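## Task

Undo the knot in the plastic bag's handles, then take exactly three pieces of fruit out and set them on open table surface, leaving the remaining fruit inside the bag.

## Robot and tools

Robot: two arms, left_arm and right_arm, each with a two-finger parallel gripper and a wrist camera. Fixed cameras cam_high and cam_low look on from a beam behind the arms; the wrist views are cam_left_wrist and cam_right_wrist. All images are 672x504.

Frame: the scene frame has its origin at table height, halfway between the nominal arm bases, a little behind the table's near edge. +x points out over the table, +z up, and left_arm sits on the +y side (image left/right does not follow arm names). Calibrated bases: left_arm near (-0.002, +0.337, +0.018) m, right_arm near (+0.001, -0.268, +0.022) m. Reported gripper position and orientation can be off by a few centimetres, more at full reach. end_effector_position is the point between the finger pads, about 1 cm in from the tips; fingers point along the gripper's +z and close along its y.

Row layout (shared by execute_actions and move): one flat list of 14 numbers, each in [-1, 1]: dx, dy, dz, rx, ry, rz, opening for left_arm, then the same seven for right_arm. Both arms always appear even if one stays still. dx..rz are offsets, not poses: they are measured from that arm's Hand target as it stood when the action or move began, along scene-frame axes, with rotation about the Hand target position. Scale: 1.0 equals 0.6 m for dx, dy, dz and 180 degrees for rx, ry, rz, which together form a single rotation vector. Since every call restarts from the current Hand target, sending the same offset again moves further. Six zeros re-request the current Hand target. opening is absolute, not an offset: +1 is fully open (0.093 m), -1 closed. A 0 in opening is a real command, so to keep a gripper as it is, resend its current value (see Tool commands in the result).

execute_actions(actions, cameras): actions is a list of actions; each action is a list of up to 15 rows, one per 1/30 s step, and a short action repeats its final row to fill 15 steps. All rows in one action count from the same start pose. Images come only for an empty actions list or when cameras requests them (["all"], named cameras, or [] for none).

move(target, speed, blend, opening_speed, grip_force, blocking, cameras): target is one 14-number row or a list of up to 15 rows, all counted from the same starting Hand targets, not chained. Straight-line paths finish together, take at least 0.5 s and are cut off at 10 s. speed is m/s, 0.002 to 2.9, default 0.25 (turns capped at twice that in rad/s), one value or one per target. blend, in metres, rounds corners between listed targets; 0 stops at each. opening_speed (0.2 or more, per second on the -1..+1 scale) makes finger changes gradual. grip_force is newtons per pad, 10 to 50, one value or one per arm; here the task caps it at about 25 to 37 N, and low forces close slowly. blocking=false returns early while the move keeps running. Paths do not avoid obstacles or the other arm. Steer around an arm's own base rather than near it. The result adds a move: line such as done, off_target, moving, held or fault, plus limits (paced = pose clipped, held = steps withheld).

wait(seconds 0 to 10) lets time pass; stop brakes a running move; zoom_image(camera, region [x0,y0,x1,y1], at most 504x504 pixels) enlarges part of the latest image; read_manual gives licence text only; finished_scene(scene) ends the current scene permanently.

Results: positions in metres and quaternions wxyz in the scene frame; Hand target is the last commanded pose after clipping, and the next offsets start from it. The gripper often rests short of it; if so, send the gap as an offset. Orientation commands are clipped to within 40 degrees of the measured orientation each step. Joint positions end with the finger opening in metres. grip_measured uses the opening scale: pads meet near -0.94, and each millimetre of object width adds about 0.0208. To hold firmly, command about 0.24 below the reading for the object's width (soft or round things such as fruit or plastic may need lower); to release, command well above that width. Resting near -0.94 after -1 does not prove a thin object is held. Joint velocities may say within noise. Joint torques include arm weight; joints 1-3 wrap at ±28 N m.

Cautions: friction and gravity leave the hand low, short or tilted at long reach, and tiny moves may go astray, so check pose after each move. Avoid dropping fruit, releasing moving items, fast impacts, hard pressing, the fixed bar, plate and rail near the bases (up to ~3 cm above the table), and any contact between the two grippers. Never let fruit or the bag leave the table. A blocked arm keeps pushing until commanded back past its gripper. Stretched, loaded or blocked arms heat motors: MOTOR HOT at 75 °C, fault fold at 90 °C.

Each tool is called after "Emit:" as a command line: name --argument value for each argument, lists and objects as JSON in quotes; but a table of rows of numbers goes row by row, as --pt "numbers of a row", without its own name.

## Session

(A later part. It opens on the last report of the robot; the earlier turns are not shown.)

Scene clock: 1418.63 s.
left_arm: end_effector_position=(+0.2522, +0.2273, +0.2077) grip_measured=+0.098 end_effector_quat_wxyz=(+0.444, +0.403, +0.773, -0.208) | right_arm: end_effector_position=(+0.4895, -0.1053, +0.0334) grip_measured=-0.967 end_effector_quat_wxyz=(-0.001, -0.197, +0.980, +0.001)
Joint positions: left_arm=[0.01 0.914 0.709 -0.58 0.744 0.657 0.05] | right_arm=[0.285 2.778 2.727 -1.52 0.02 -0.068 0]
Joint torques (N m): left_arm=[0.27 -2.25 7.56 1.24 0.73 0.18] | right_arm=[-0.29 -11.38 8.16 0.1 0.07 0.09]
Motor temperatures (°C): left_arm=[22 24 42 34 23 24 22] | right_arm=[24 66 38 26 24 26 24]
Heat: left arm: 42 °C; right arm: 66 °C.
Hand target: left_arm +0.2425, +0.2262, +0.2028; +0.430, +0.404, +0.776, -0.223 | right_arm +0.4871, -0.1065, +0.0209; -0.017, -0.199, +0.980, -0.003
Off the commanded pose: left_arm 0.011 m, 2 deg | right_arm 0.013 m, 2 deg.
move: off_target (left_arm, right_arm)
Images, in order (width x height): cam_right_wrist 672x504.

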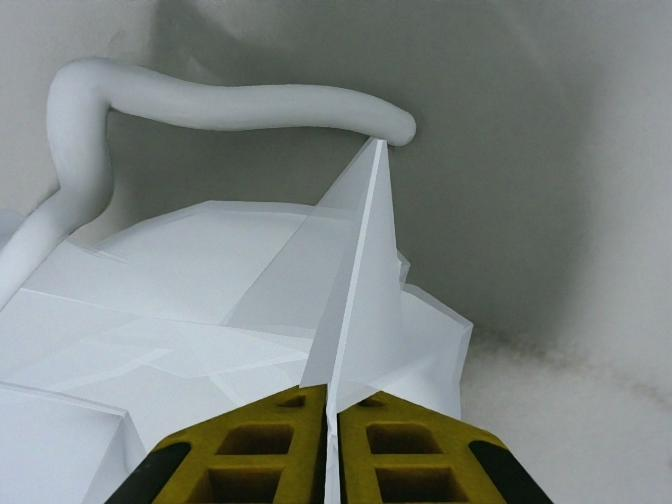

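Emit:
move --target '[0,0,0,0,0,0,0.1,-0.0202,-0.0058,0.1318,0.026,-0.0613,0,-1]' --speed 0.08 --cameras '["cam_left_wrist","cam_right_wrist"]'

Emit:
zoom_image --camera "cam_left_wrist" --region '[240, 0, 510, 200]'

Scene clock: 1424.97 s.
left_arm: end_effector_position=(+0.2522, +0.2273, +0.2077) grip_measured=+0.098 end_effector_quat_wxyz=(+0.444, +0.403, +0.773, -0.208) | right_arm: end_effector_position=(+0.4714, -0.1126, +0.0791) grip_measured=-0.967 end_effector_quat_wxyz=(+0.058, -0.195, +0.979, +0.009)
Joint positions: left_arm=[0.01 0.914 0.709 -0.58 0.744 0.657 0.05] | right_arm=[0.285 2.397 2.182 -1.238 0.02 -0.068 0]
Joint torques (N m): left_arm=[0.23 -2.24 7.57 1.24 0.73 0.17] | right_arm=[-0.4 -17.52 5.2 0.63 -0.07 0.07]
Motor temperatures (°C): left_arm=[22 24 42 34 23 24 22] | right_arm=[24 69 39 26 24 26 24]
Heat: left arm: 42 °C; right arm: 69 °C.
Hand target: left_arm +0.2425, +0.2262, +0.2028; +0.430, +0.404, +0.776, -0.223 | right_arm +0.4750, -0.1100, +0.1000; +0.086, -0.198, +0.976, +0.017
Off the commanded pose: left_arm 0.011 m, 2 deg | right_arm 0.021 m, 3 deg.
move: off_target (left_arm, right_arm)
Images, in order (width x height): cam_left_wrist 672x504, cam_right_wrist 672x504.

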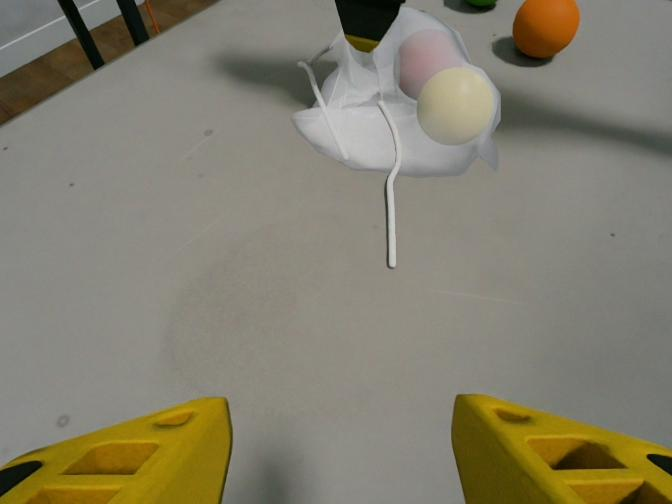

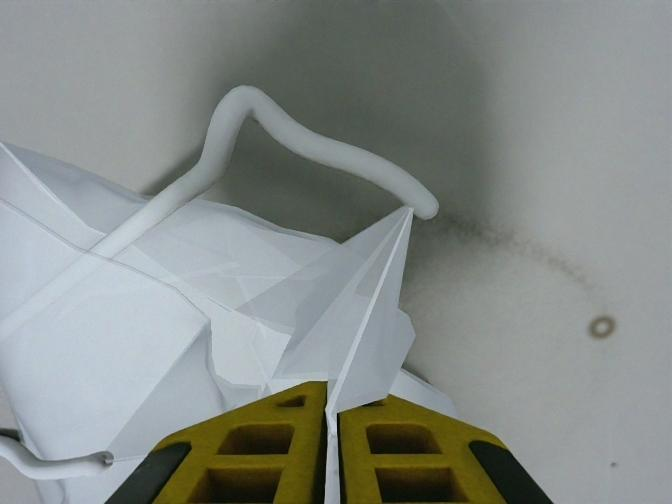

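Scaled by 1.867 from the camera's 672x504 image, which has a finer 960x720 frame.

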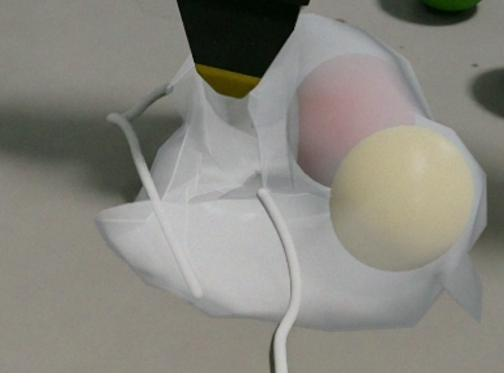

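Emit:
move --target '[0,0,0,0,0,0,0.1,-0.05,-0.0667,0.0583,0.0108,-0.0256,0,-1]' --speed 0.08 --cameras '["cam_left_wrist","cam_right_wrist"]'

Emit:
zoom_image --camera "cam_left_wrist" --region '[240, 0, 510, 200]'

Scene clock: 1441.00 s.
left_arm: end_effector_position=(+0.2522, +0.2273, +0.2077) grip_measured=+0.098 end_effector_quat_wxyz=(+0.444, +0.403, +0.773, -0.208) | right_arm: end_effector_position=(+0.4427, -0.1507, +0.1187) grip_measured=-0.967 end_effector_quat_wxyz=(+0.102, -0.195, +0.975, +0.019)
Joint positions: left_arm=[0.01 0.914 0.709 -0.58 0.744 0.657 0.05] | right_arm=[0.22 2.102 1.839 -1.098 -0.003 -0.133 0]
Joint torques (N m): left_arm=[0.29 -2.21 7.47 1.25 0.73 0.16] | right_arm=[-0.75 -15.05 5.29 0.82 -0.11 0.06]
Motor temperatures (°C): left_arm=[22 24 42 34 23 24 22] | right_arm=[24 82 38 26 24 26 25]
Heat: left arm: 42 °C; right arm: 82 °C. Fold the right arm in close to its base, or ease its load, before you think long.
Hand target: left_arm +0.2425, +0.2262, +0.2028; +0.430, +0.404, +0.776, -0.223 | right_arm +0.4451, -0.1502, +0.1351; +0.129, -0.197, +0.972, +0.026
Off the commanded pose: left_arm 0.011 m, 2 deg | right_arm 0.016 m, 3 deg.
MOTOR HOT: joint 2 (shoulder) of the right arm reports 82 °C; the controller's stop level is 90 °C. To cool a motor, set the load down, stop pushing, or move to a pose that needs little force.
move: off_target (left_arm, right_arm)
Images, in order (width x height): cam_left_wrist 672x504, cam_right_wrist 672x504.

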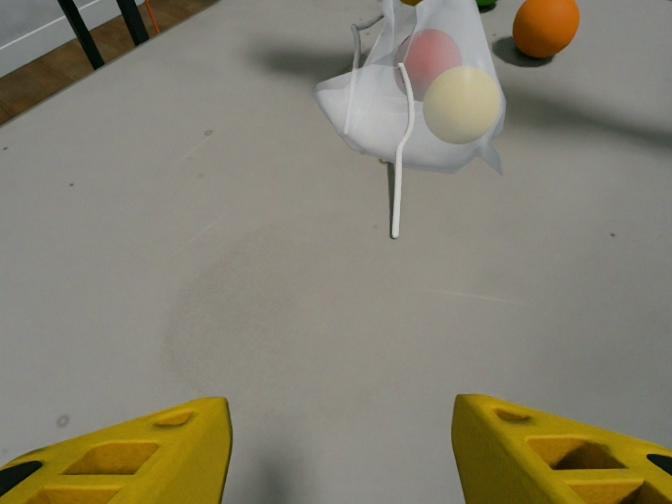

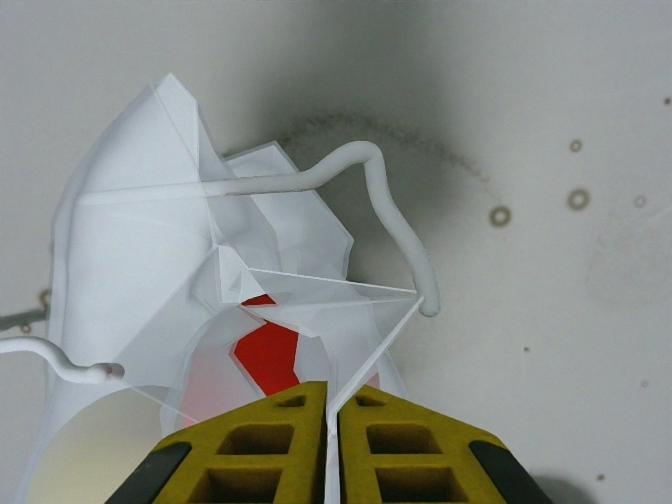

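Scaled by 1.867 from the camera's 672x504 image, which has a finer 960x720 frame.

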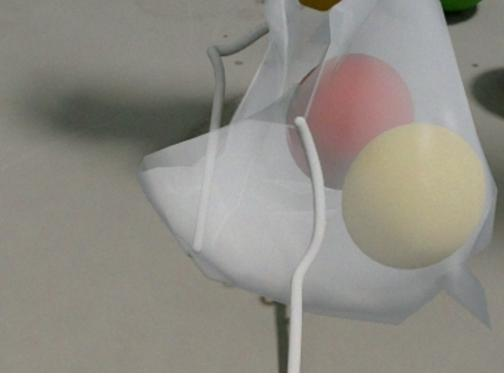

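Emit:
move --target '[0,0,0,0,0,0,0.1,-0.125,-0.1,-0.05,0,0,0,-1]' --speed 0.12 --cameras '["cam_left_wrist","cam_right_wrist"]'

Scene clock: 1446.03 s.
left_arm: end_effector_position=(+0.2522, +0.2273, +0.2077) grip_measured=+0.098 end_effector_quat_wxyz=(+0.444, +0.403, +0.773, -0.208) | right_arm: end_effector_position=(+0.3679, -0.2104, +0.0950) grip_measured=-0.967 end_effector_quat_wxyz=(+0.105, -0.195, +0.975, +0.022)
Joint positions: left_arm=[0.01 0.914 0.709 -0.58 0.744 0.657 0.05] | right_arm=[0.101 1.777 1.297 -0.877 -0.033 -0.249 0]
Joint torques (N m): left_arm=[0.28 -2.22 7.49 1.26 0.74 0.18] | right_arm=[-0.85 -11.59 5.07 0.82 -0.13 0.02]
Motor temperatures (°C): left_arm=[22 24 42 34 23 24 22] | right_arm=[24 79 38 26 24 26 25]
Heat: left arm: 42 °C; right arm: 79 °C. Fold the right arm in close to its base, or ease its load, before you think long.
Hand target: left_arm +0.2425, +0.2262, +0.2028; +0.430, +0.404, +0.776, -0.223 | right_arm +0.3701, -0.2101, +0.1052; +0.129, -0.197, +0.972, +0.026
Off the commanded pose: left_arm 0.011 m, 2 deg | right_arm 0.010 m, 3 deg.
MOTOR HOT: still on. Joint 2 (shoulder) of the right arm reports 79 °C.
move: off_target (left_arm, right_arm)
Images, in order (width x height): cam_left_wrist 672x504, cam_right_wrist 672x504.

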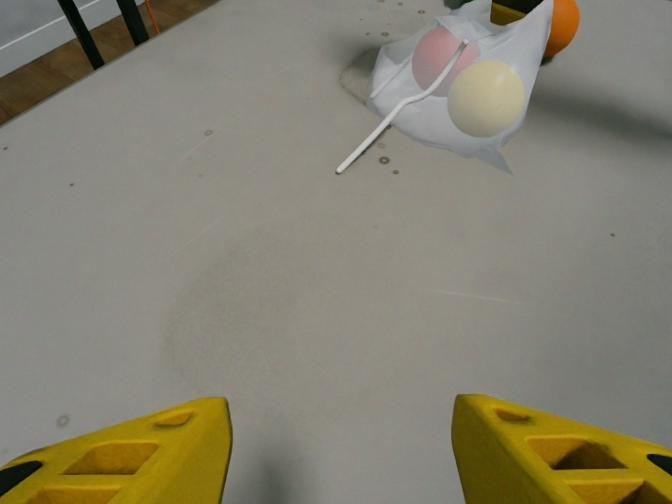

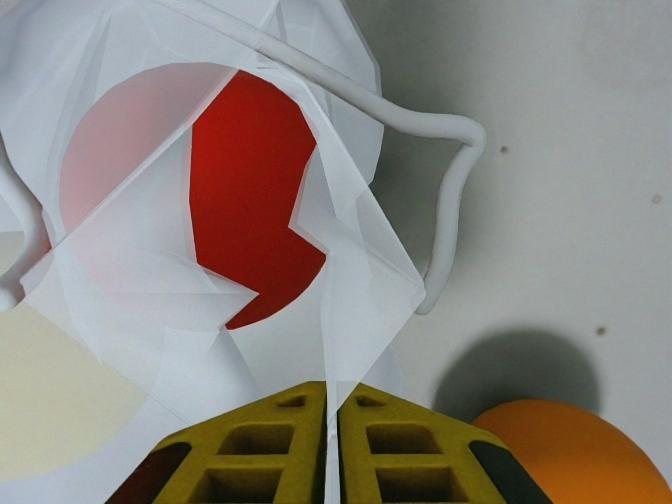

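Emit:
move --target '[0,0,0,0,0,0,0.1,-0.0033,-0.022,-0.07,0,0,0,-1]' --speed 0.1 --cameras '["cam_left_wrist","cam_right_wrist"]'

Scene clock: 1459.90 s.
left_arm: end_effector_position=(+0.2522, +0.2273, +0.2077) grip_measured=+0.098 end_effector_quat_wxyz=(+0.444, +0.403, +0.773, -0.208) | right_arm: end_effector_position=(+0.3670, -0.2233, +0.0652) grip_measured=-0.967 end_effector_quat_wxyz=(+0.122, -0.195, +0.973, +0.021)
Joint positions: left_arm=[0.01 0.914 0.709 -0.58 0.744 0.657 0.05] | right_arm=[0.06 1.776 1.165 -0.714 -0.045 -0.289 0]
Joint torques (N m): left_arm=[0.2 -2.24 7.51 1.25 0.73 0.15] | right_arm=[-0.85 -8.29 5.23 0.92 -0.17 0.04]
Motor temperatures (°C): left_arm=[22 24 42 34 23 24 22] | right_arm=[24 72 38 26 24 26 25]
Heat: left arm: 42 °C; right arm: 72 °C. Fold the right arm in close to its base, or ease its load, before you think long.
Hand target: left_arm +0.2425, +0.2262, +0.2028; +0.430, +0.404, +0.776, -0.223 | right_arm +0.3680, -0.2233, +0.0631; +0.128, -0.197, +0.972, +0.026
Off the commanded pose: left_arm 0.011 m, 2 deg | right_arm 0.002 m, 1 deg.
MOTOR HOT: still on. Joint 2 (shoulder) of the right arm reports 72 °C.
move: off_target (left_arm)
Images, in order (width x height): cam_left_wrist 672x504, cam_right_wrist 672x504.

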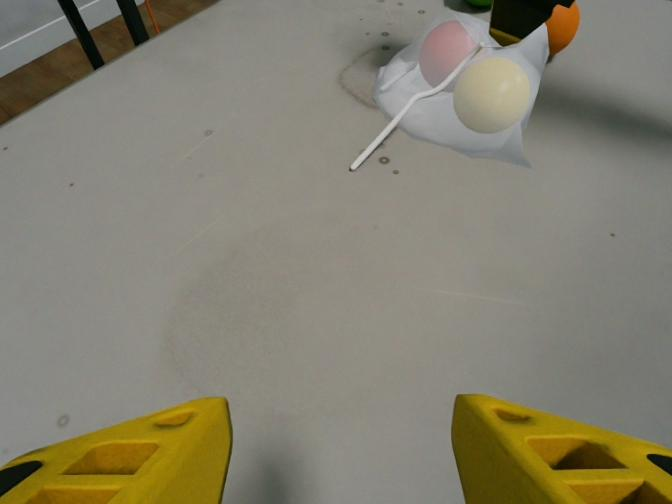

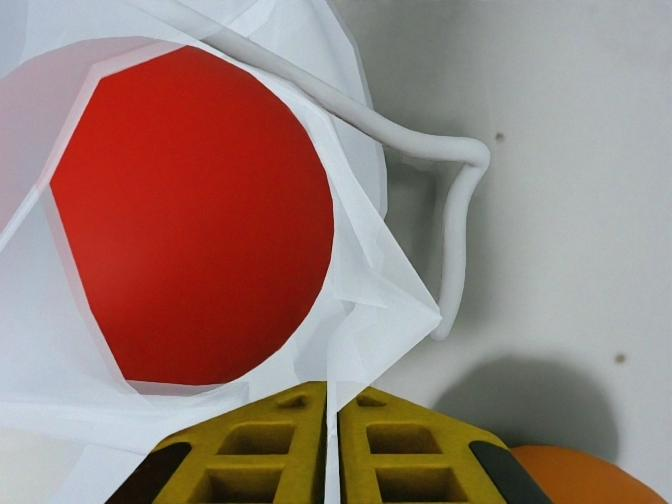

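Emit:
move --target '[0.2158,-0.2853,-0.138,0.0880,0.0464,-0.0824,0.1,0,0,0,0,0,0,-1]' --speed 0.2 --cameras '["cam_left_wrist","cam_right_wrist","cam_high"]'

Scene clock: 1491.93 s.
left_arm: end_effector_position=(+0.3723, +0.0548, +0.1205) grip_measured=+0.098 end_effector_quat_wxyz=(+0.293, +0.532, +0.768, -0.205) | right_arm: end_effector_position=(+0.3671, -0.2233, +0.0652) grip_measured=-0.967 end_effector_quat_wxyz=(+0.122, -0.195, +0.973, +0.021)
Joint positions: left_arm=[-0.494 1.861 1.317 -0.432 0.443 0.584 0.05] | right_arm=[0.06 1.776 1.165 -0.713 -0.045 -0.289 0]
Joint torques (N m): left_arm=[-0.75 -7.54 10.22 1.08 0.11 0.13] | right_arm=[-1.05 -8.36 5.05 0.92 -0.13 0.04]
Motor temperatures (°C): left_arm=[22 24 43 34 22 24 22] | right_arm=[24 64 37 27 24 26 25]
Heat: left arm: 43 °C; right arm: 64 °C.
Hand target: left_arm +0.3719, +0.0550, +0.1199; +0.281, +0.538, +0.770, -0.197 | right_arm +0.3680, -0.2233, +0.0631; +0.128, -0.197, +0.972, +0.026
Off the commanded pose: left_arm 0.001 m, 2 deg | right_arm 0.002 m, 1 deg.
MOTOR HOT: cleared for the motors of the right arm.
move: done
Images, in order (width x height): cam_high 672x504, cam_left_wrist 672x504, cam_right_wrist 672x504.

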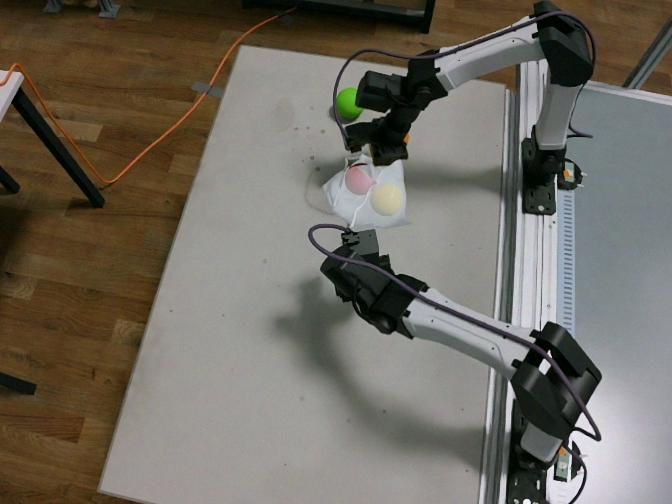

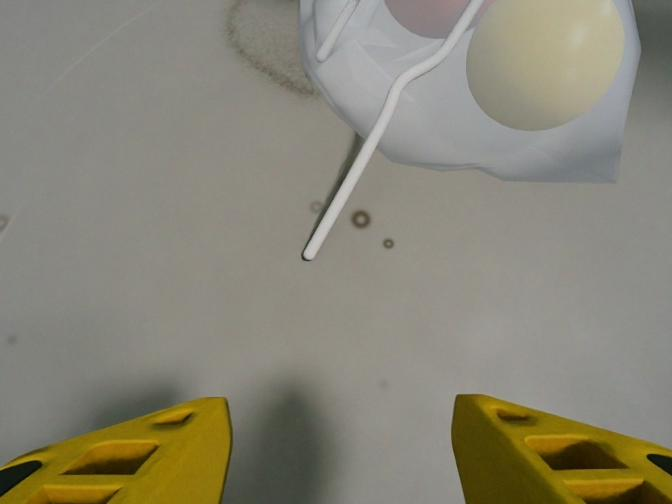

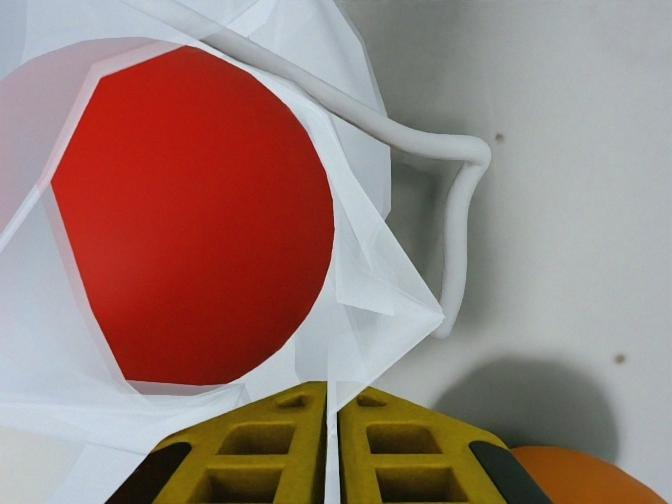

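Emit:
move --target '[0.0445,-0.1067,-0.1165,0,0,0,0.1,0,0,0,0,0,0,-1]' --speed 0.12 --cameras '["cam_left_wrist"]'

Scene clock: 1504.10 s.
left_arm: end_effector_position=(+0.3847, +0.0009, +0.0431) grip_measured=+0.098 end_effector_quat_wxyz=(+0.255, +0.542, +0.775, -0.203) | right_arm: end_effector_position=(+0.3671, -0.2233, +0.0652) grip_measured=-0.967 end_effector_quat_wxyz=(+0.122, -0.195, +0.973, +0.021)
Joint positions: left_arm=[-0.59 2.147 1.446 -0.327 0.39 0.524 0.05] | right_arm=[0.06 1.776 1.165 -0.713 -0.045 -0.289 0]
Joint torques (N m): left_arm=[-0.77 -8.94 9.68 1.93 0.1 -0.11] | right_arm=[-0.9 -8.21 5.26 0.9 -0.17 0.06]
Motor temperatures (°C): left_arm=[22 27 44 33 22 24 22] | right_arm=[24 62 37 27 24 26 25]
Heat: left arm: 44 °C; right arm: 62 °C.
Hand target: left_arm +0.3985, -0.0091, +0.0499; +0.281, +0.538, +0.770, -0.197 | right_arm +0.3680, -0.2233, +0.0631; +0.128, -0.197, +0.972, +0.026
Off the commanded pose: left_arm 0.018 m, 3 deg | right_arm 0.002 m, 1 deg.
move: off_target (left_arm)
Images, in order (width x height): cam_left_wrist 672x504.

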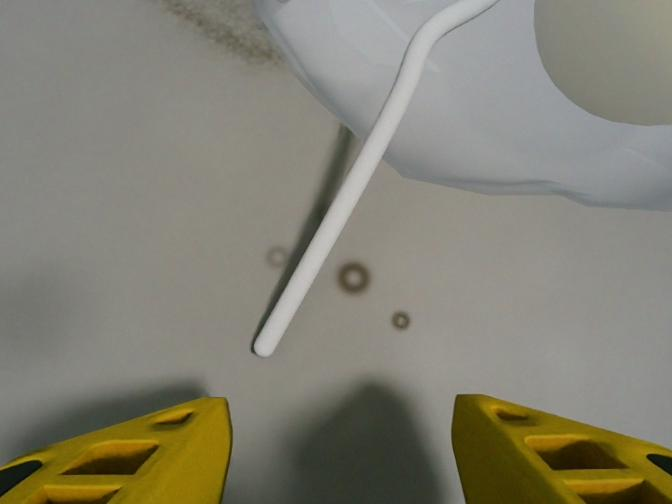

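Emit:
move --target '[0.0372,-0.0632,-0.04,0,0,0,0.1,0,0,0,0,0,0,-1]' --speed 0.08 --cameras '["cam_left_wrist"]'

Scene clock: 1509.77 s.
left_arm: end_effector_position=(+0.4115, -0.0383, +0.0227) grip_measured=+0.098 end_effector_quat_wxyz=(+0.264, +0.542, +0.772, -0.202) | right_arm: end_effector_position=(+0.3671, -0.2233, +0.0652) grip_measured=-0.967 end_effector_quat_wxyz=(+0.122, -0.195, +0.973, +0.021)
Joint positions: left_arm=[-0.627 2.326 1.65 -0.321 0.368 0.49 0.05] | right_arm=[0.06 1.776 1.165 -0.713 -0.045 -0.289 0]
Joint torques (N m): left_arm=[-0.84 -10.02 9.81 1.82 0.09 -0.11] | right_arm=[-1.02 -8.36 5.31 0.91 -0.18 0.07]
Motor temperatures (°C): left_arm=[22 29 45 34 22 24 22] | right_arm=[24 61 37 27 24 26 25]
Heat: left arm: 45 °C; right arm: 61 °C.
Hand target: left_arm +0.4210, -0.0470, +0.0261; +0.281, +0.538, +0.770, -0.197 | right_arm +0.3680, -0.2233, +0.0631; +0.128, -0.197, +0.972, +0.026
Off the commanded pose: left_arm 0.013 m, 2 deg | right_arm 0.002 m, 1 deg.
move: off_target (left_arm)
Images, in order (width x height): cam_left_wrist 672x504.

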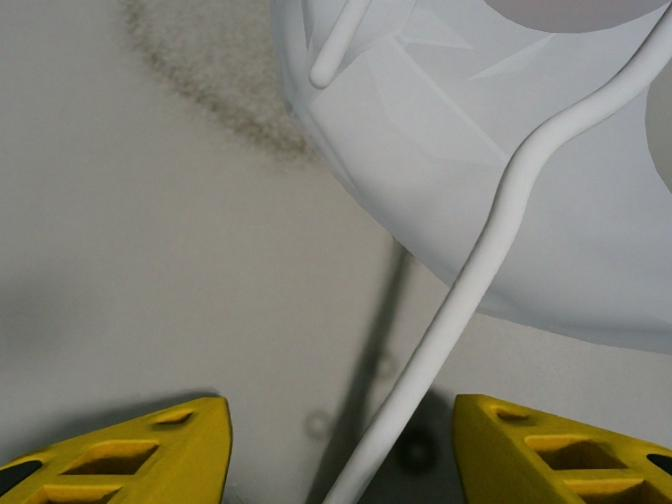

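Emit:
move --target '[0,0,0,0,0,0,-1,0,0,0,0,0,0,-1]' --opening_speed 1.0 --cameras '["cam_left_wrist"]'

Scene clock: 1515.47 s.
left_arm: end_effector_position=(+0.4115, -0.0383, +0.0227) grip_measured=-0.916 end_effector_quat_wxyz=(+0.264, +0.541, +0.772, -0.202) | right_arm: end_effector_position=(+0.3671, -0.2232, +0.0653) grip_measured=-0.967 end_effector_quat_wxyz=(+0.123, -0.195, +0.973, +0.021)
Joint positions: left_arm=[-0.627 2.326 1.65 -0.321 0.368 0.489 0.001] | right_arm=[0.06 1.776 1.165 -0.713 -0.045 -0.289 0]
Joint torques (N m): left_arm=[-0.8 -9.92 9.89 1.81 0.09 -0.11] | right_arm=[-0.83 -8.38 5.24 0.93 -0.14 0.02]
Motor temperatures (°C): left_arm=[22 32 45 34 22 24 22] | right_arm=[24 61 36 27 24 26 25]
Heat: left arm: 45 °C; right arm: 61 °C.
Hand target: left_arm +0.4209, -0.0470, +0.0261; +0.281, +0.538, +0.770, -0.197 | right_arm +0.3680, -0.2233, +0.0631; +0.128, -0.197, +0.972, +0.026
Off the commanded pose: left_arm 0.013 m, 2 deg | right_arm 0.002 m, 1 deg.
move: off_target (left_arm)
Images, in order (width x height): cam_left_wrist 672x504.

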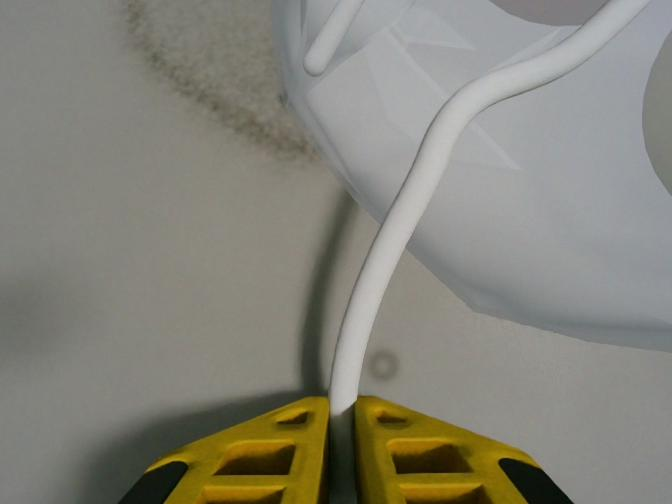

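Emit:
move --target '[-0.035,0.09,0.03,0,0,0,-1,0,0,0,0,0,0,-1]' --speed 0.06 --cameras '["cam_left_wrist","cam_right_wrist"]'

Scene clock: 1519.67 s.
left_arm: end_effector_position=(+0.3934, +0.0069, +0.0286) grip_measured=-0.916 end_effector_quat_wxyz=(+0.254, +0.536, +0.781, -0.197) | right_arm: end_effector_position=(+0.3690, -0.2202, +0.0660) grip_measured=-0.967 end_effector_quat_wxyz=(+0.128, -0.196, +0.972, +0.029)
Joint positions: left_arm=[-0.572 2.183 1.445 -0.296 0.383 0.527 0.001] | right_arm=[0.06 1.776 1.165 -0.704 -0.062 -0.289 0]
Joint torques (N m): left_arm=[0.42 -12.75 5.86 1.8 0.37 0.19] | right_arm=[-0.99 -8.46 5.07 0.87 -0.02 0.03]
Motor temperatures (°C): left_arm=[22 33 44 34 22 24 22] | right_arm=[24 60 36 27 24 26 25]
Heat: left arm: 44 °C; right arm: 60 °C.
Hand target: left_arm +0.3999, +0.0070, +0.0440; +0.281, +0.538, +0.770, -0.197 | right_arm +0.3680, -0.2233, +0.0631; +0.128, -0.197, +0.972, +0.026
Off the commanded pose: left_arm 0.017 m, 3 deg | right_arm 0.004 m, 0 deg.
move: off_target (left_arm)
Images, in order (width x height): cam_left_wrist 672x504, cam_right_wrist 672x504.

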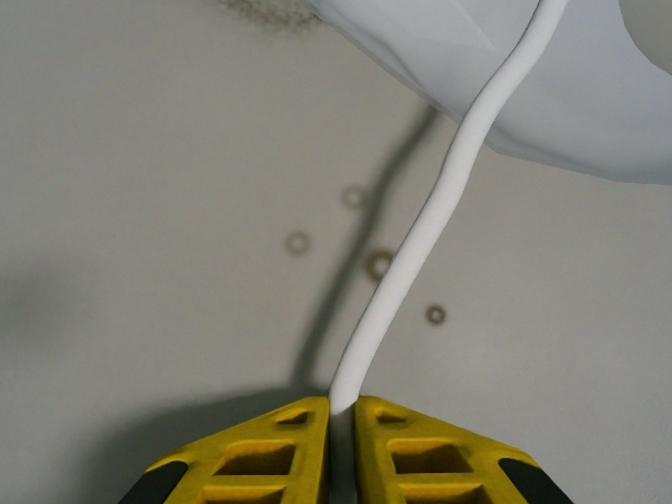

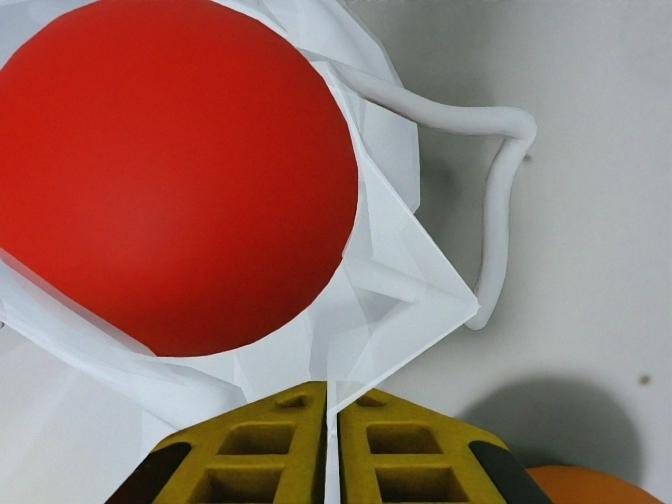

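Emit:
wait --seconds 0.2 --cameras '["cam_high","cam_right_wrist"]'

Emit:
zoom_image --camera "cam_high" --region '[290, 120, 450, 260]'

Scene clock: 1522.80 s.
left_arm: end_effector_position=(+0.3933, +0.0069, +0.0286) grip_measured=-0.916 end_effector_quat_wxyz=(+0.254, +0.536, +0.780, -0.198) | right_arm: end_effector_position=(+0.3690, -0.2202, +0.0660) grip_measured=-0.967 end_effector_quat_wxyz=(+0.128, -0.196, +0.972, +0.029)
Joint positions: left_arm=[-0.572 2.183 1.445 -0.296 0.384 0.527 0.001] | right_arm=[0.06 1.776 1.165 -0.704 -0.062 -0.289 0]
Joint torques (N m): left_arm=[0.44 -12.68 5.85 1.81 0.38 0.18] | right_arm=[-0.95 -8.35 5.3 0.85 -0.03 0.05]
Motor temperatures (°C): left_arm=[22 34 44 34 22 24 22] | right_arm=[24 60 36 27 24 26 25]
Heat: left arm: 44 °C; right arm: 60 °C.
Hand target: left_arm +0.3999, +0.0070, +0.0440; +0.281, +0.538, +0.770, -0.197 | right_arm +0.3680, -0.2233, +0.0631; +0.128, -0.197, +0.972, +0.026
Tool commands: left_gripper/opening=-1.0 right_gripper/opening=-1.0
Off the commanded pose: left_arm 0.017 m, 3 deg | right_arm 0.004 m, 0 deg.
wait: 0.20 s; at rest from the start
Images, in order (width x height): cam_high 672x504, cam_right_wrist 672x504.

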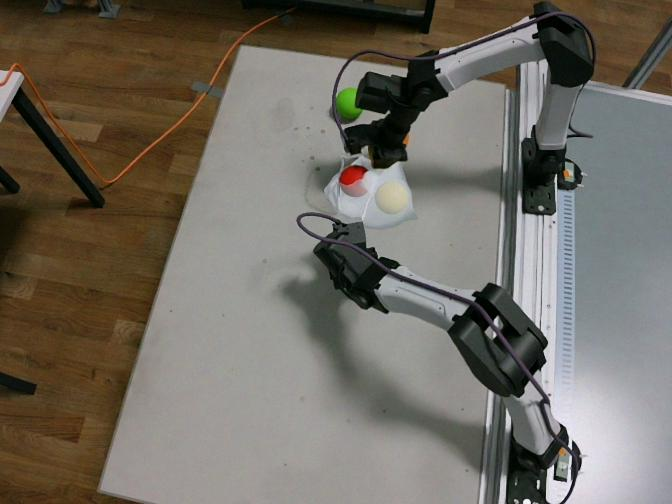

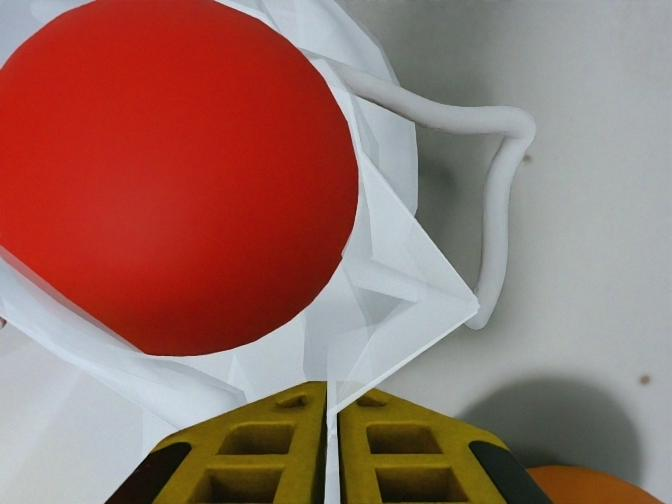

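Scaled by 3.150 from the camera's 672x504 image, which has a finer 960x720 frame.

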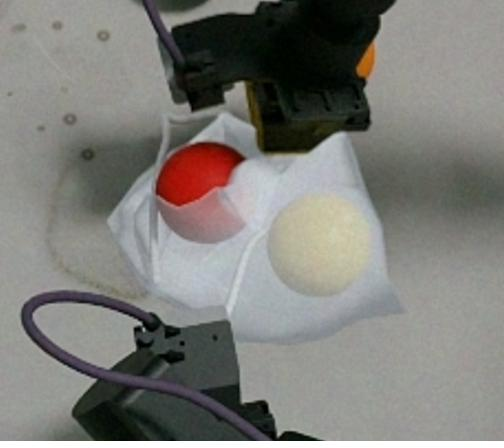

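Emit:
move --target '[-0.02,0.07,0.0,0,0,0,-1,0,0,0,0,0,0,-1]' --speed 0.06 --cameras '["cam_high","cam_right_wrist"]'

Emit:
zoom_image --camera "cam_high" --region '[290, 120, 450, 260]'

Scene clock: 1526.80 s.
left_arm: end_effector_position=(+0.3792, +0.0333, +0.0388) grip_measured=-0.916 end_effector_quat_wxyz=(+0.271, +0.545, +0.763, -0.219) | right_arm: end_effector_position=(+0.3708, -0.2119, +0.0676) grip_measured=-0.967 end_effector_quat_wxyz=(+0.136, -0.199, +0.969, +0.053)
Joint positions: left_arm=[-0.517 2.079 1.294 -0.236 0.463 0.593 0.001] | right_arm=[0.06 1.776 1.165 -0.691 -0.11 -0.289 0]
Joint torques (N m): left_arm=[1.77 -11.66 5.29 1.49 -0.04 0.15] | right_arm=[-0.92 -8.36 5.37 0.72 0.45 0.01]
Motor temperatures (°C): left_arm=[22 35 44 34 22 24 22] | right_arm=[24 60 36 27 24 26 25]
Heat: left arm: 44 °C; right arm: 60 °C.
Hand target: left_arm +0.3880, +0.0491, +0.0439; +0.281, +0.538, +0.770, -0.197 | right_arm +0.3680, -0.2233, +0.0631; +0.128, -0.197, +0.972, +0.026
Off the commanded pose: left_arm 0.019 m, 3 deg | right_arm 0.013 m, 3 deg.
move: off_target (left_arm, right_arm)
Images, in order (width x height): cam_high 672x504, cam_right_wrist 672x504.

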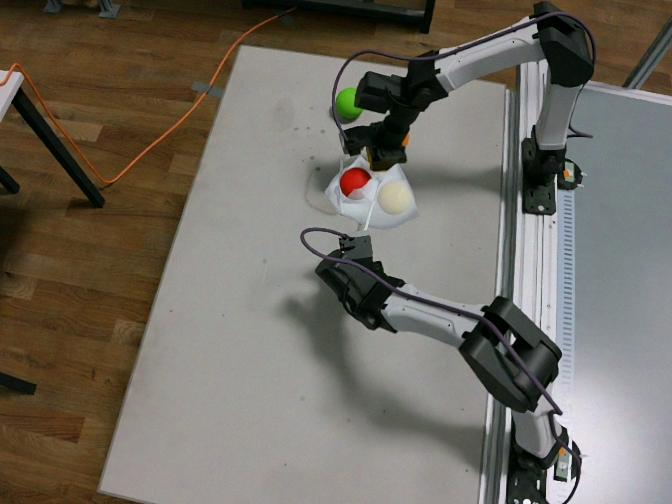

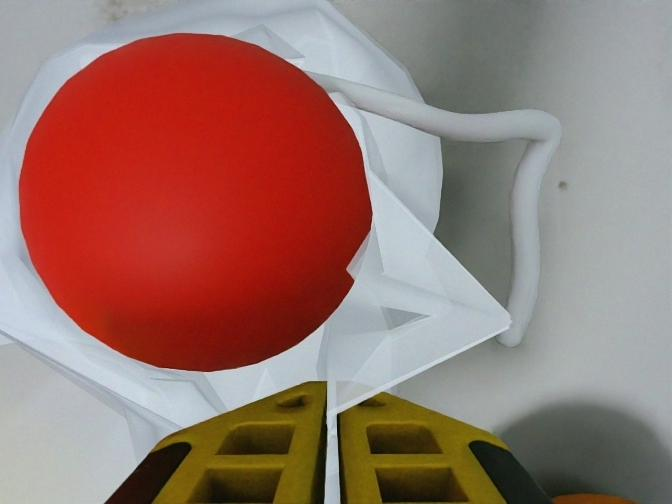

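Scaled by 3.150 from the camera's 672x504 image, which has a finer 960x720 frame.

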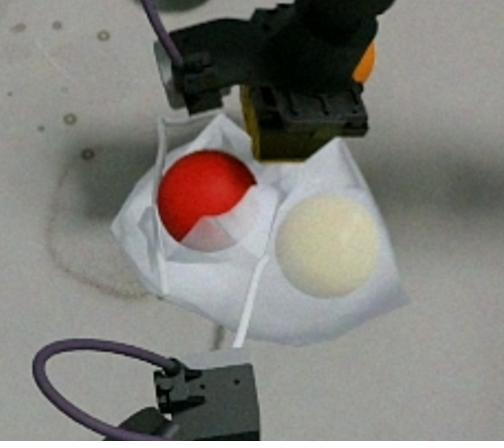

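Emit:
zoom_image --camera "cam_right_wrist" --region '[0, 0, 504, 420]'

Emit:
wait --seconds 0.1 --cameras '["cam_left_wrist", "cam_low"]'

Scaled by 1.000.

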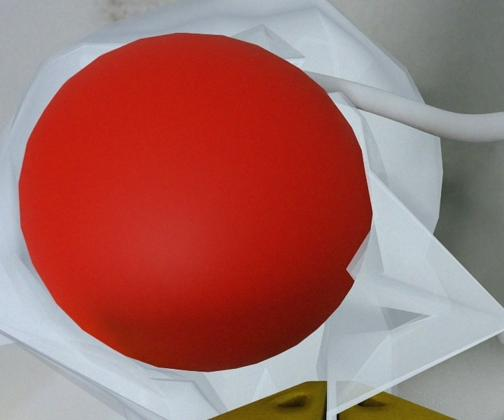

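Scene clock: 1543.53 s.
left_arm: end_effector_position=(+0.3793, +0.0332, +0.0388) grip_measured=-0.916 end_effector_quat_wxyz=(+0.271, +0.545, +0.763, -0.219) | right_arm: end_effector_position=(+0.3708, -0.2119, +0.0676) grip_measured=-0.967 end_effector_quat_wxyz=(+0.136, -0.199, +0.969, +0.053)
Joint positions: left_arm=[-0.517 2.079 1.294 -0.235 0.463 0.594 0.001] | right_arm=[0.06 1.776 1.165 -0.691 -0.11 -0.289 0]
Joint torques (N m): left_arm=[1.81 -11.71 5.15 1.49 -0.03 0.16] | right_arm=[-0.85 -8.5 5.22 0.76 0.41 0.01]
Motor temperatures (°C): left_arm=[23 41 42 34 22 24 22] | right_arm=[24 59 36 27 24 26 25]
Heat: left arm: 42 °C; right arm: 59 °C.
Hand target: left_arm +0.3880, +0.0491, +0.0439; +0.281, +0.538, +0.770, -0.197 | right_arm +0.3680, -0.2233, +0.0631; +0.128, -0.197, +0.972, +0.026
Tool commands: left_gripper/opening=-1.0 right_gripper/opening=-1.0
Off the commanded pose: left_arm 0.019 m, 3 deg | right_arm 0.013 m, 3 deg.
wait: 0.10 s; at rest from the start
Images, in order (width x height): cam_low 672x504, cam_left_wrist 672x504.

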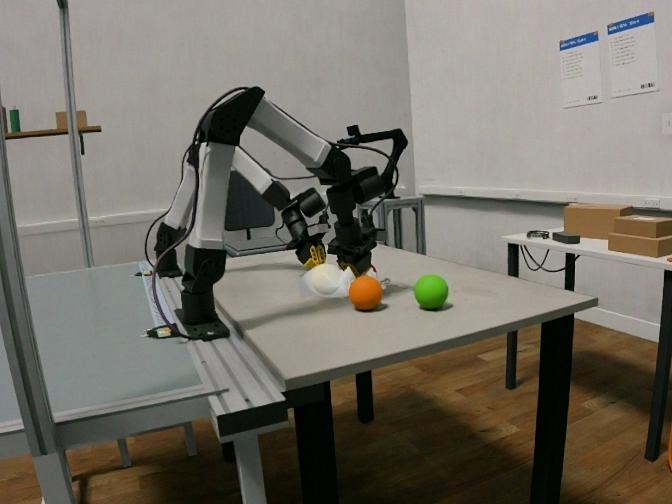

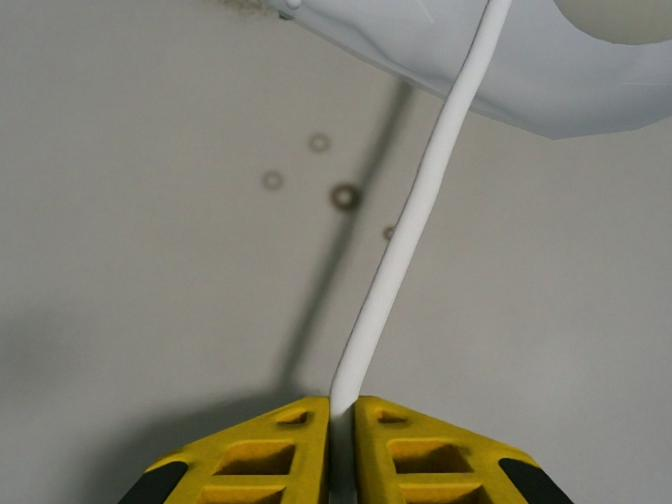

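Emit:
zoom_image --camera "cam_high" --region '[325, 150, 425, 240]'

This scene's latest camera images include none from cam_high. They are from: cam_low, cam_left_wrist. cam_high's image comes with the result of a call that names it in "cameras".

Emit:
wait --seconds 0.1 --cameras '["cam_high", "cam_low"]'

Emit:
zoom_image --camera "cam_high" --region '[325, 150, 425, 240]'

Emit:
zoom_image --camera "cam_low" --region '[270, 220, 470, 330]'

Scene clock: 1579.63 s.
left_arm: end_effector_position=(+0.3793, +0.0332, +0.0388) grip_measured=-0.916 end_effector_quat_wxyz=(+0.271, +0.545, +0.763, -0.219) | right_arm: end_effector_position=(+0.3708, -0.2119, +0.0676) grip_measured=-0.967 end_effector_quat_wxyz=(+0.136, -0.199, +0.969, +0.053)
Joint positions: left_arm=[-0.517 2.079 1.294 -0.235 0.463 0.594 0.001] | right_arm=[0.06 1.776 1.165 -0.691 -0.11 -0.289 0]
Joint torques (N m): left_arm=[1.73 -11.66 5.34 1.5 -0.03 0.16] | right_arm=[-0.9 -8.46 5.39 0.73 0.4 0.02]
Motor temperatures (°C): left_arm=[23 47 41 34 22 24 22] | right_arm=[24 58 36 26 25 26 25]
Heat: left arm: 47 °C; right arm: 58 °C.
Hand target: left_arm +0.3880, +0.0491, +0.0439; +0.281, +0.538, +0.770, -0.197 | right_arm +0.3680, -0.2233, +0.0631; +0.128, -0.197, +0.972, +0.026
Tool commands: left_gripper/opening=-1.0 right_gripper/opening=-1.0
Off the commanded pose: left_arm 0.019 m, 3 deg | right_arm 0.013 m, 3 deg.
wait: 0.10 s; at rest from the start
Images, in order (width x height): cam_high 672x504, cam_low 672x504.

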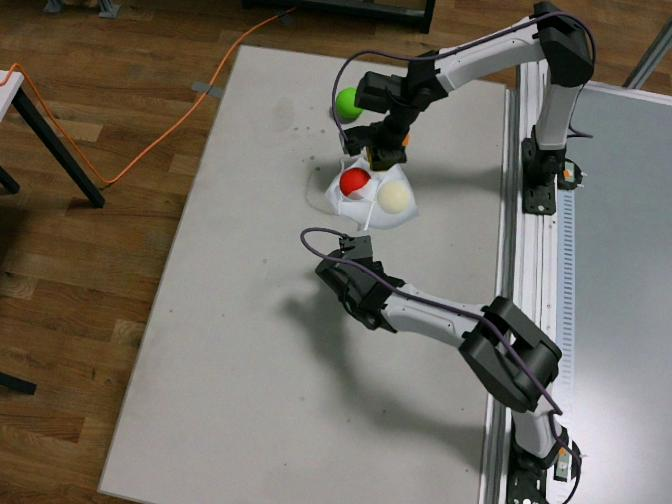

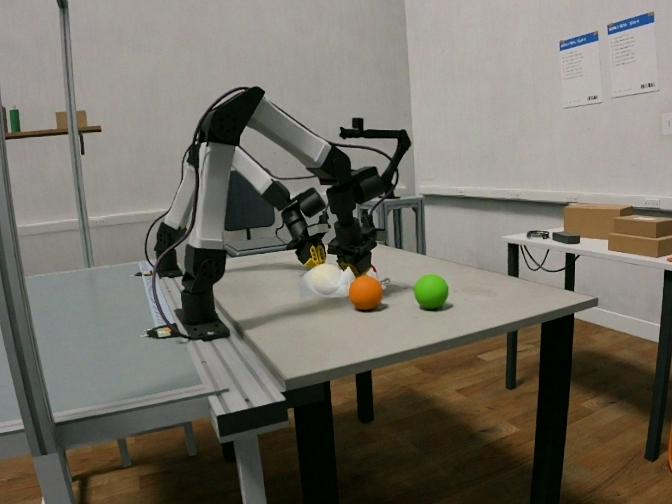

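Scaled by 5.040 from the camera's 672x504 image, which has a finer 960x720 frame.

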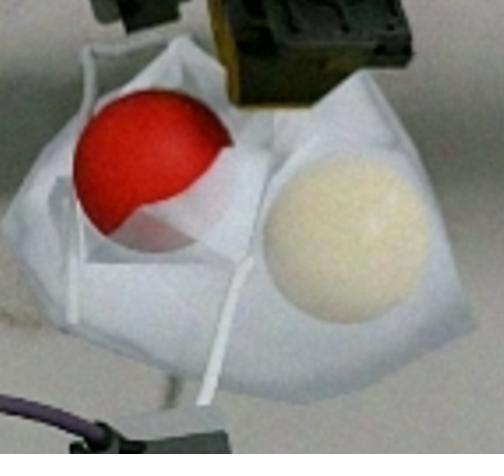

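Scaled by 2.520 from the camera's 672x504 image, which has a finer 960x720 frame.

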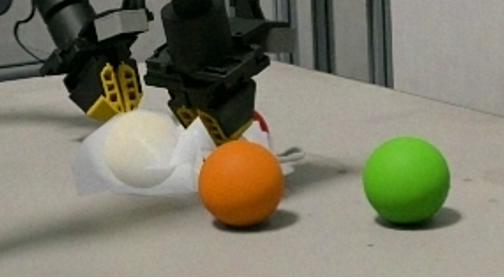

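Emit:
move --pt "-0.0145 -0.026 -0.008 0 0 0 -1 0 0 -0.03 0 0 0 -1" --pt "-0.0145 -0.026 -0.008 0 0 0 -1 0 0 -0.03 0 0 0 -0.4" --speed 0.06 --opening_speed 0.6 --cameras '["cam_right_wrist"]'

Scene clock: 1601.50 s.
left_arm: end_effector_position=(+0.3754, +0.0322, +0.0318) grip_measured=-0.916 end_effector_quat_wxyz=(+0.268, +0.544, +0.768, -0.205) | right_arm: end_effector_position=(+0.3710, -0.2202, +0.0555) grip_measured=-0.403 end_effector_quat_wxyz=(+0.138, -0.195, +0.971, +0.030)
Joint positions: left_arm=[-0.535 2.079 1.272 -0.215 0.424 0.579 0.001] | right_arm=[0.056 1.784 1.124 -0.634 -0.067 -0.291 0.026]
Joint torques (N m): left_arm=[-0.2 -11.04 5.79 1.68 0.1 -0.13] | right_arm=[-0.79 -6.75 4.9 0.9 0.05 0.06]
Motor temperatures (°C): left_arm=[23 49 40 35 22 24 22] | right_arm=[24 58 36 27 25 26 25]
Heat: left arm: 49 °C; right arm: 58 °C.
Hand target: left_arm +0.3792, +0.0336, +0.0390; +0.281, +0.538, +0.770, -0.197 | right_arm +0.3680, -0.2234, +0.0450; +0.128, -0.197, +0.972, +0.026
Off the commanded pose: left_arm 0.008 m, 2 deg | right_arm 0.011 m, 1 deg.
move: off_target (right_arm); target 2's new opening was sent with right_arm's hand 0.016 m and 3 deg from that target
Images, in order (width x height): cam_right_wrist 672x504.

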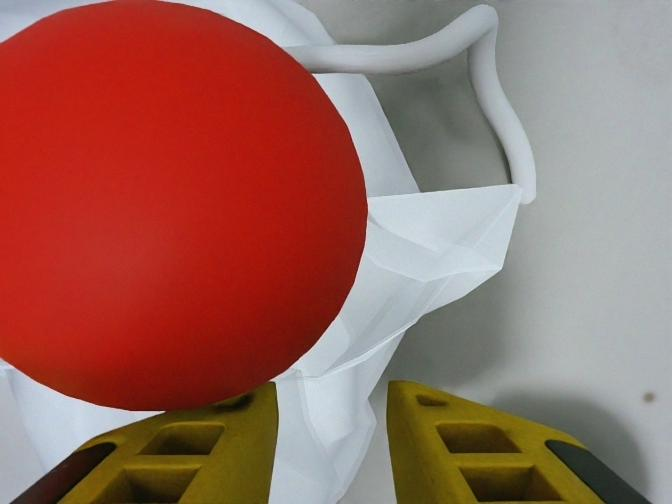

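Emit:
move --pt "0 0 0 0 0 0 -1 0 0 0.12 0 0 0 -0.4" --pt "0 0 0 0 0 0 -1 -0.03 0.05 0.24 0 0 0 -0.2" --speed '[0.1,0.15]' --blend '[0.02,0]' --cameras '["cam_right_wrist","cam_high"]'

Emit:
zoom_image --camera "cam_right_wrist" --region '[100, 0, 560, 390]'

Emit:
zoom_image --camera "cam_high" --region '[315, 140, 425, 240]'

Scene clock: 1611.73 s.
left_arm: end_effector_position=(+0.3754, +0.0322, +0.0318) grip_measured=-0.916 end_effector_quat_wxyz=(+0.268, +0.544, +0.768, -0.205) | right_arm: end_effector_position=(+0.3508, -0.1949, +0.1732) grip_measured=-0.203 end_effector_quat_wxyz=(+0.114, -0.198, +0.973, +0.028)
Joint positions: left_arm=[-0.535 2.079 1.272 -0.215 0.424 0.579 0.001] | right_arm=[0.154 1.679 1.489 -1.148 -0.036 -0.202 0.035]
Joint torques (N m): left_arm=[-0.17 -11.06 5.85 1.68 0.12 -0.13] | right_arm=[0.59 -9.72 9.18 0.5 0.03 0.21]
Motor temperatures (°C): left_arm=[23 48 40 35 22 24 22] | right_arm=[24 57 37 27 24 26 25]
Heat: left arm: 48 °C; right arm: 57 °C.
Hand target: left_arm +0.3792, +0.0335, +0.0390; +0.281, +0.538, +0.770, -0.197 | right_arm +0.3500, -0.1933, +0.1891; +0.128, -0.197, +0.972, +0.026
Off the commanded pose: left_arm 0.008 m, 2 deg | right_arm 0.016 m, 2 deg.
move: off_target (right_arm); target 2's new opening was sent with right_arm's hand 0.016 m and 2 deg from that target
Images, in order (width x height): cam_high 672x504, cam_right_wrist 672x504.

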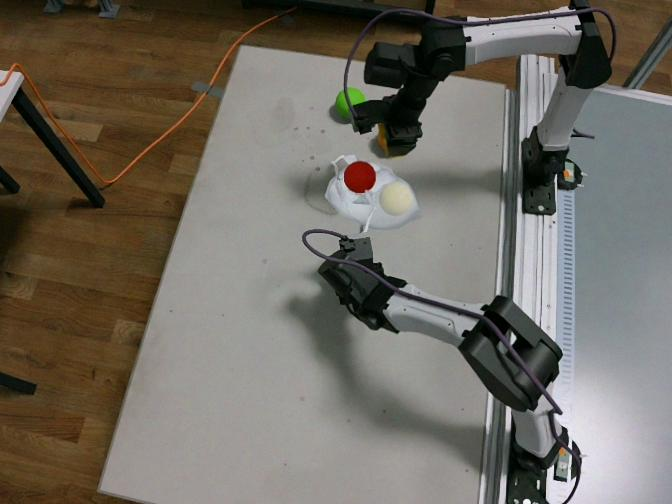

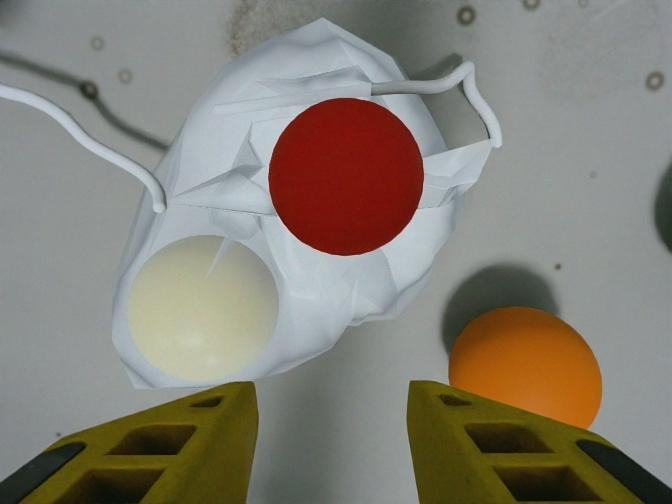

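Scaled by 1.096 from the camera's 672x504 image, which has a finer 960x720 frame.

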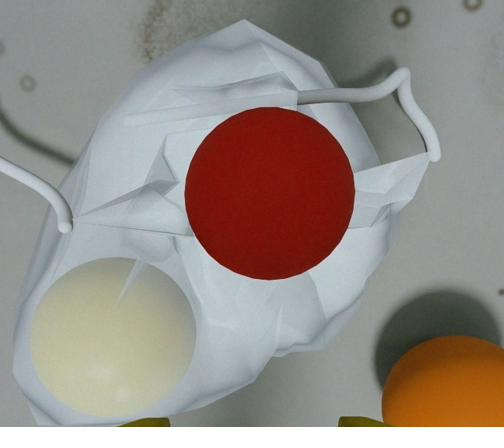

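Scaled by 4.582 from the camera's 672x504 image, which has a finer 960x720 frame.

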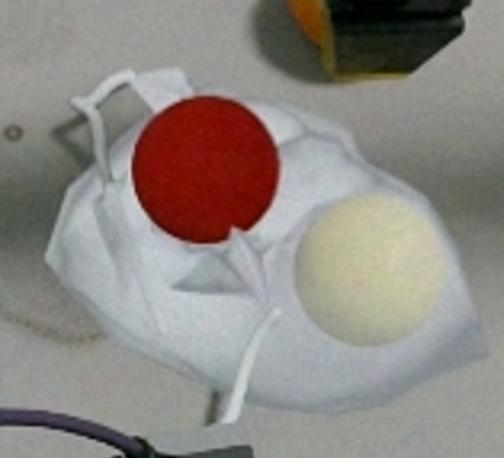

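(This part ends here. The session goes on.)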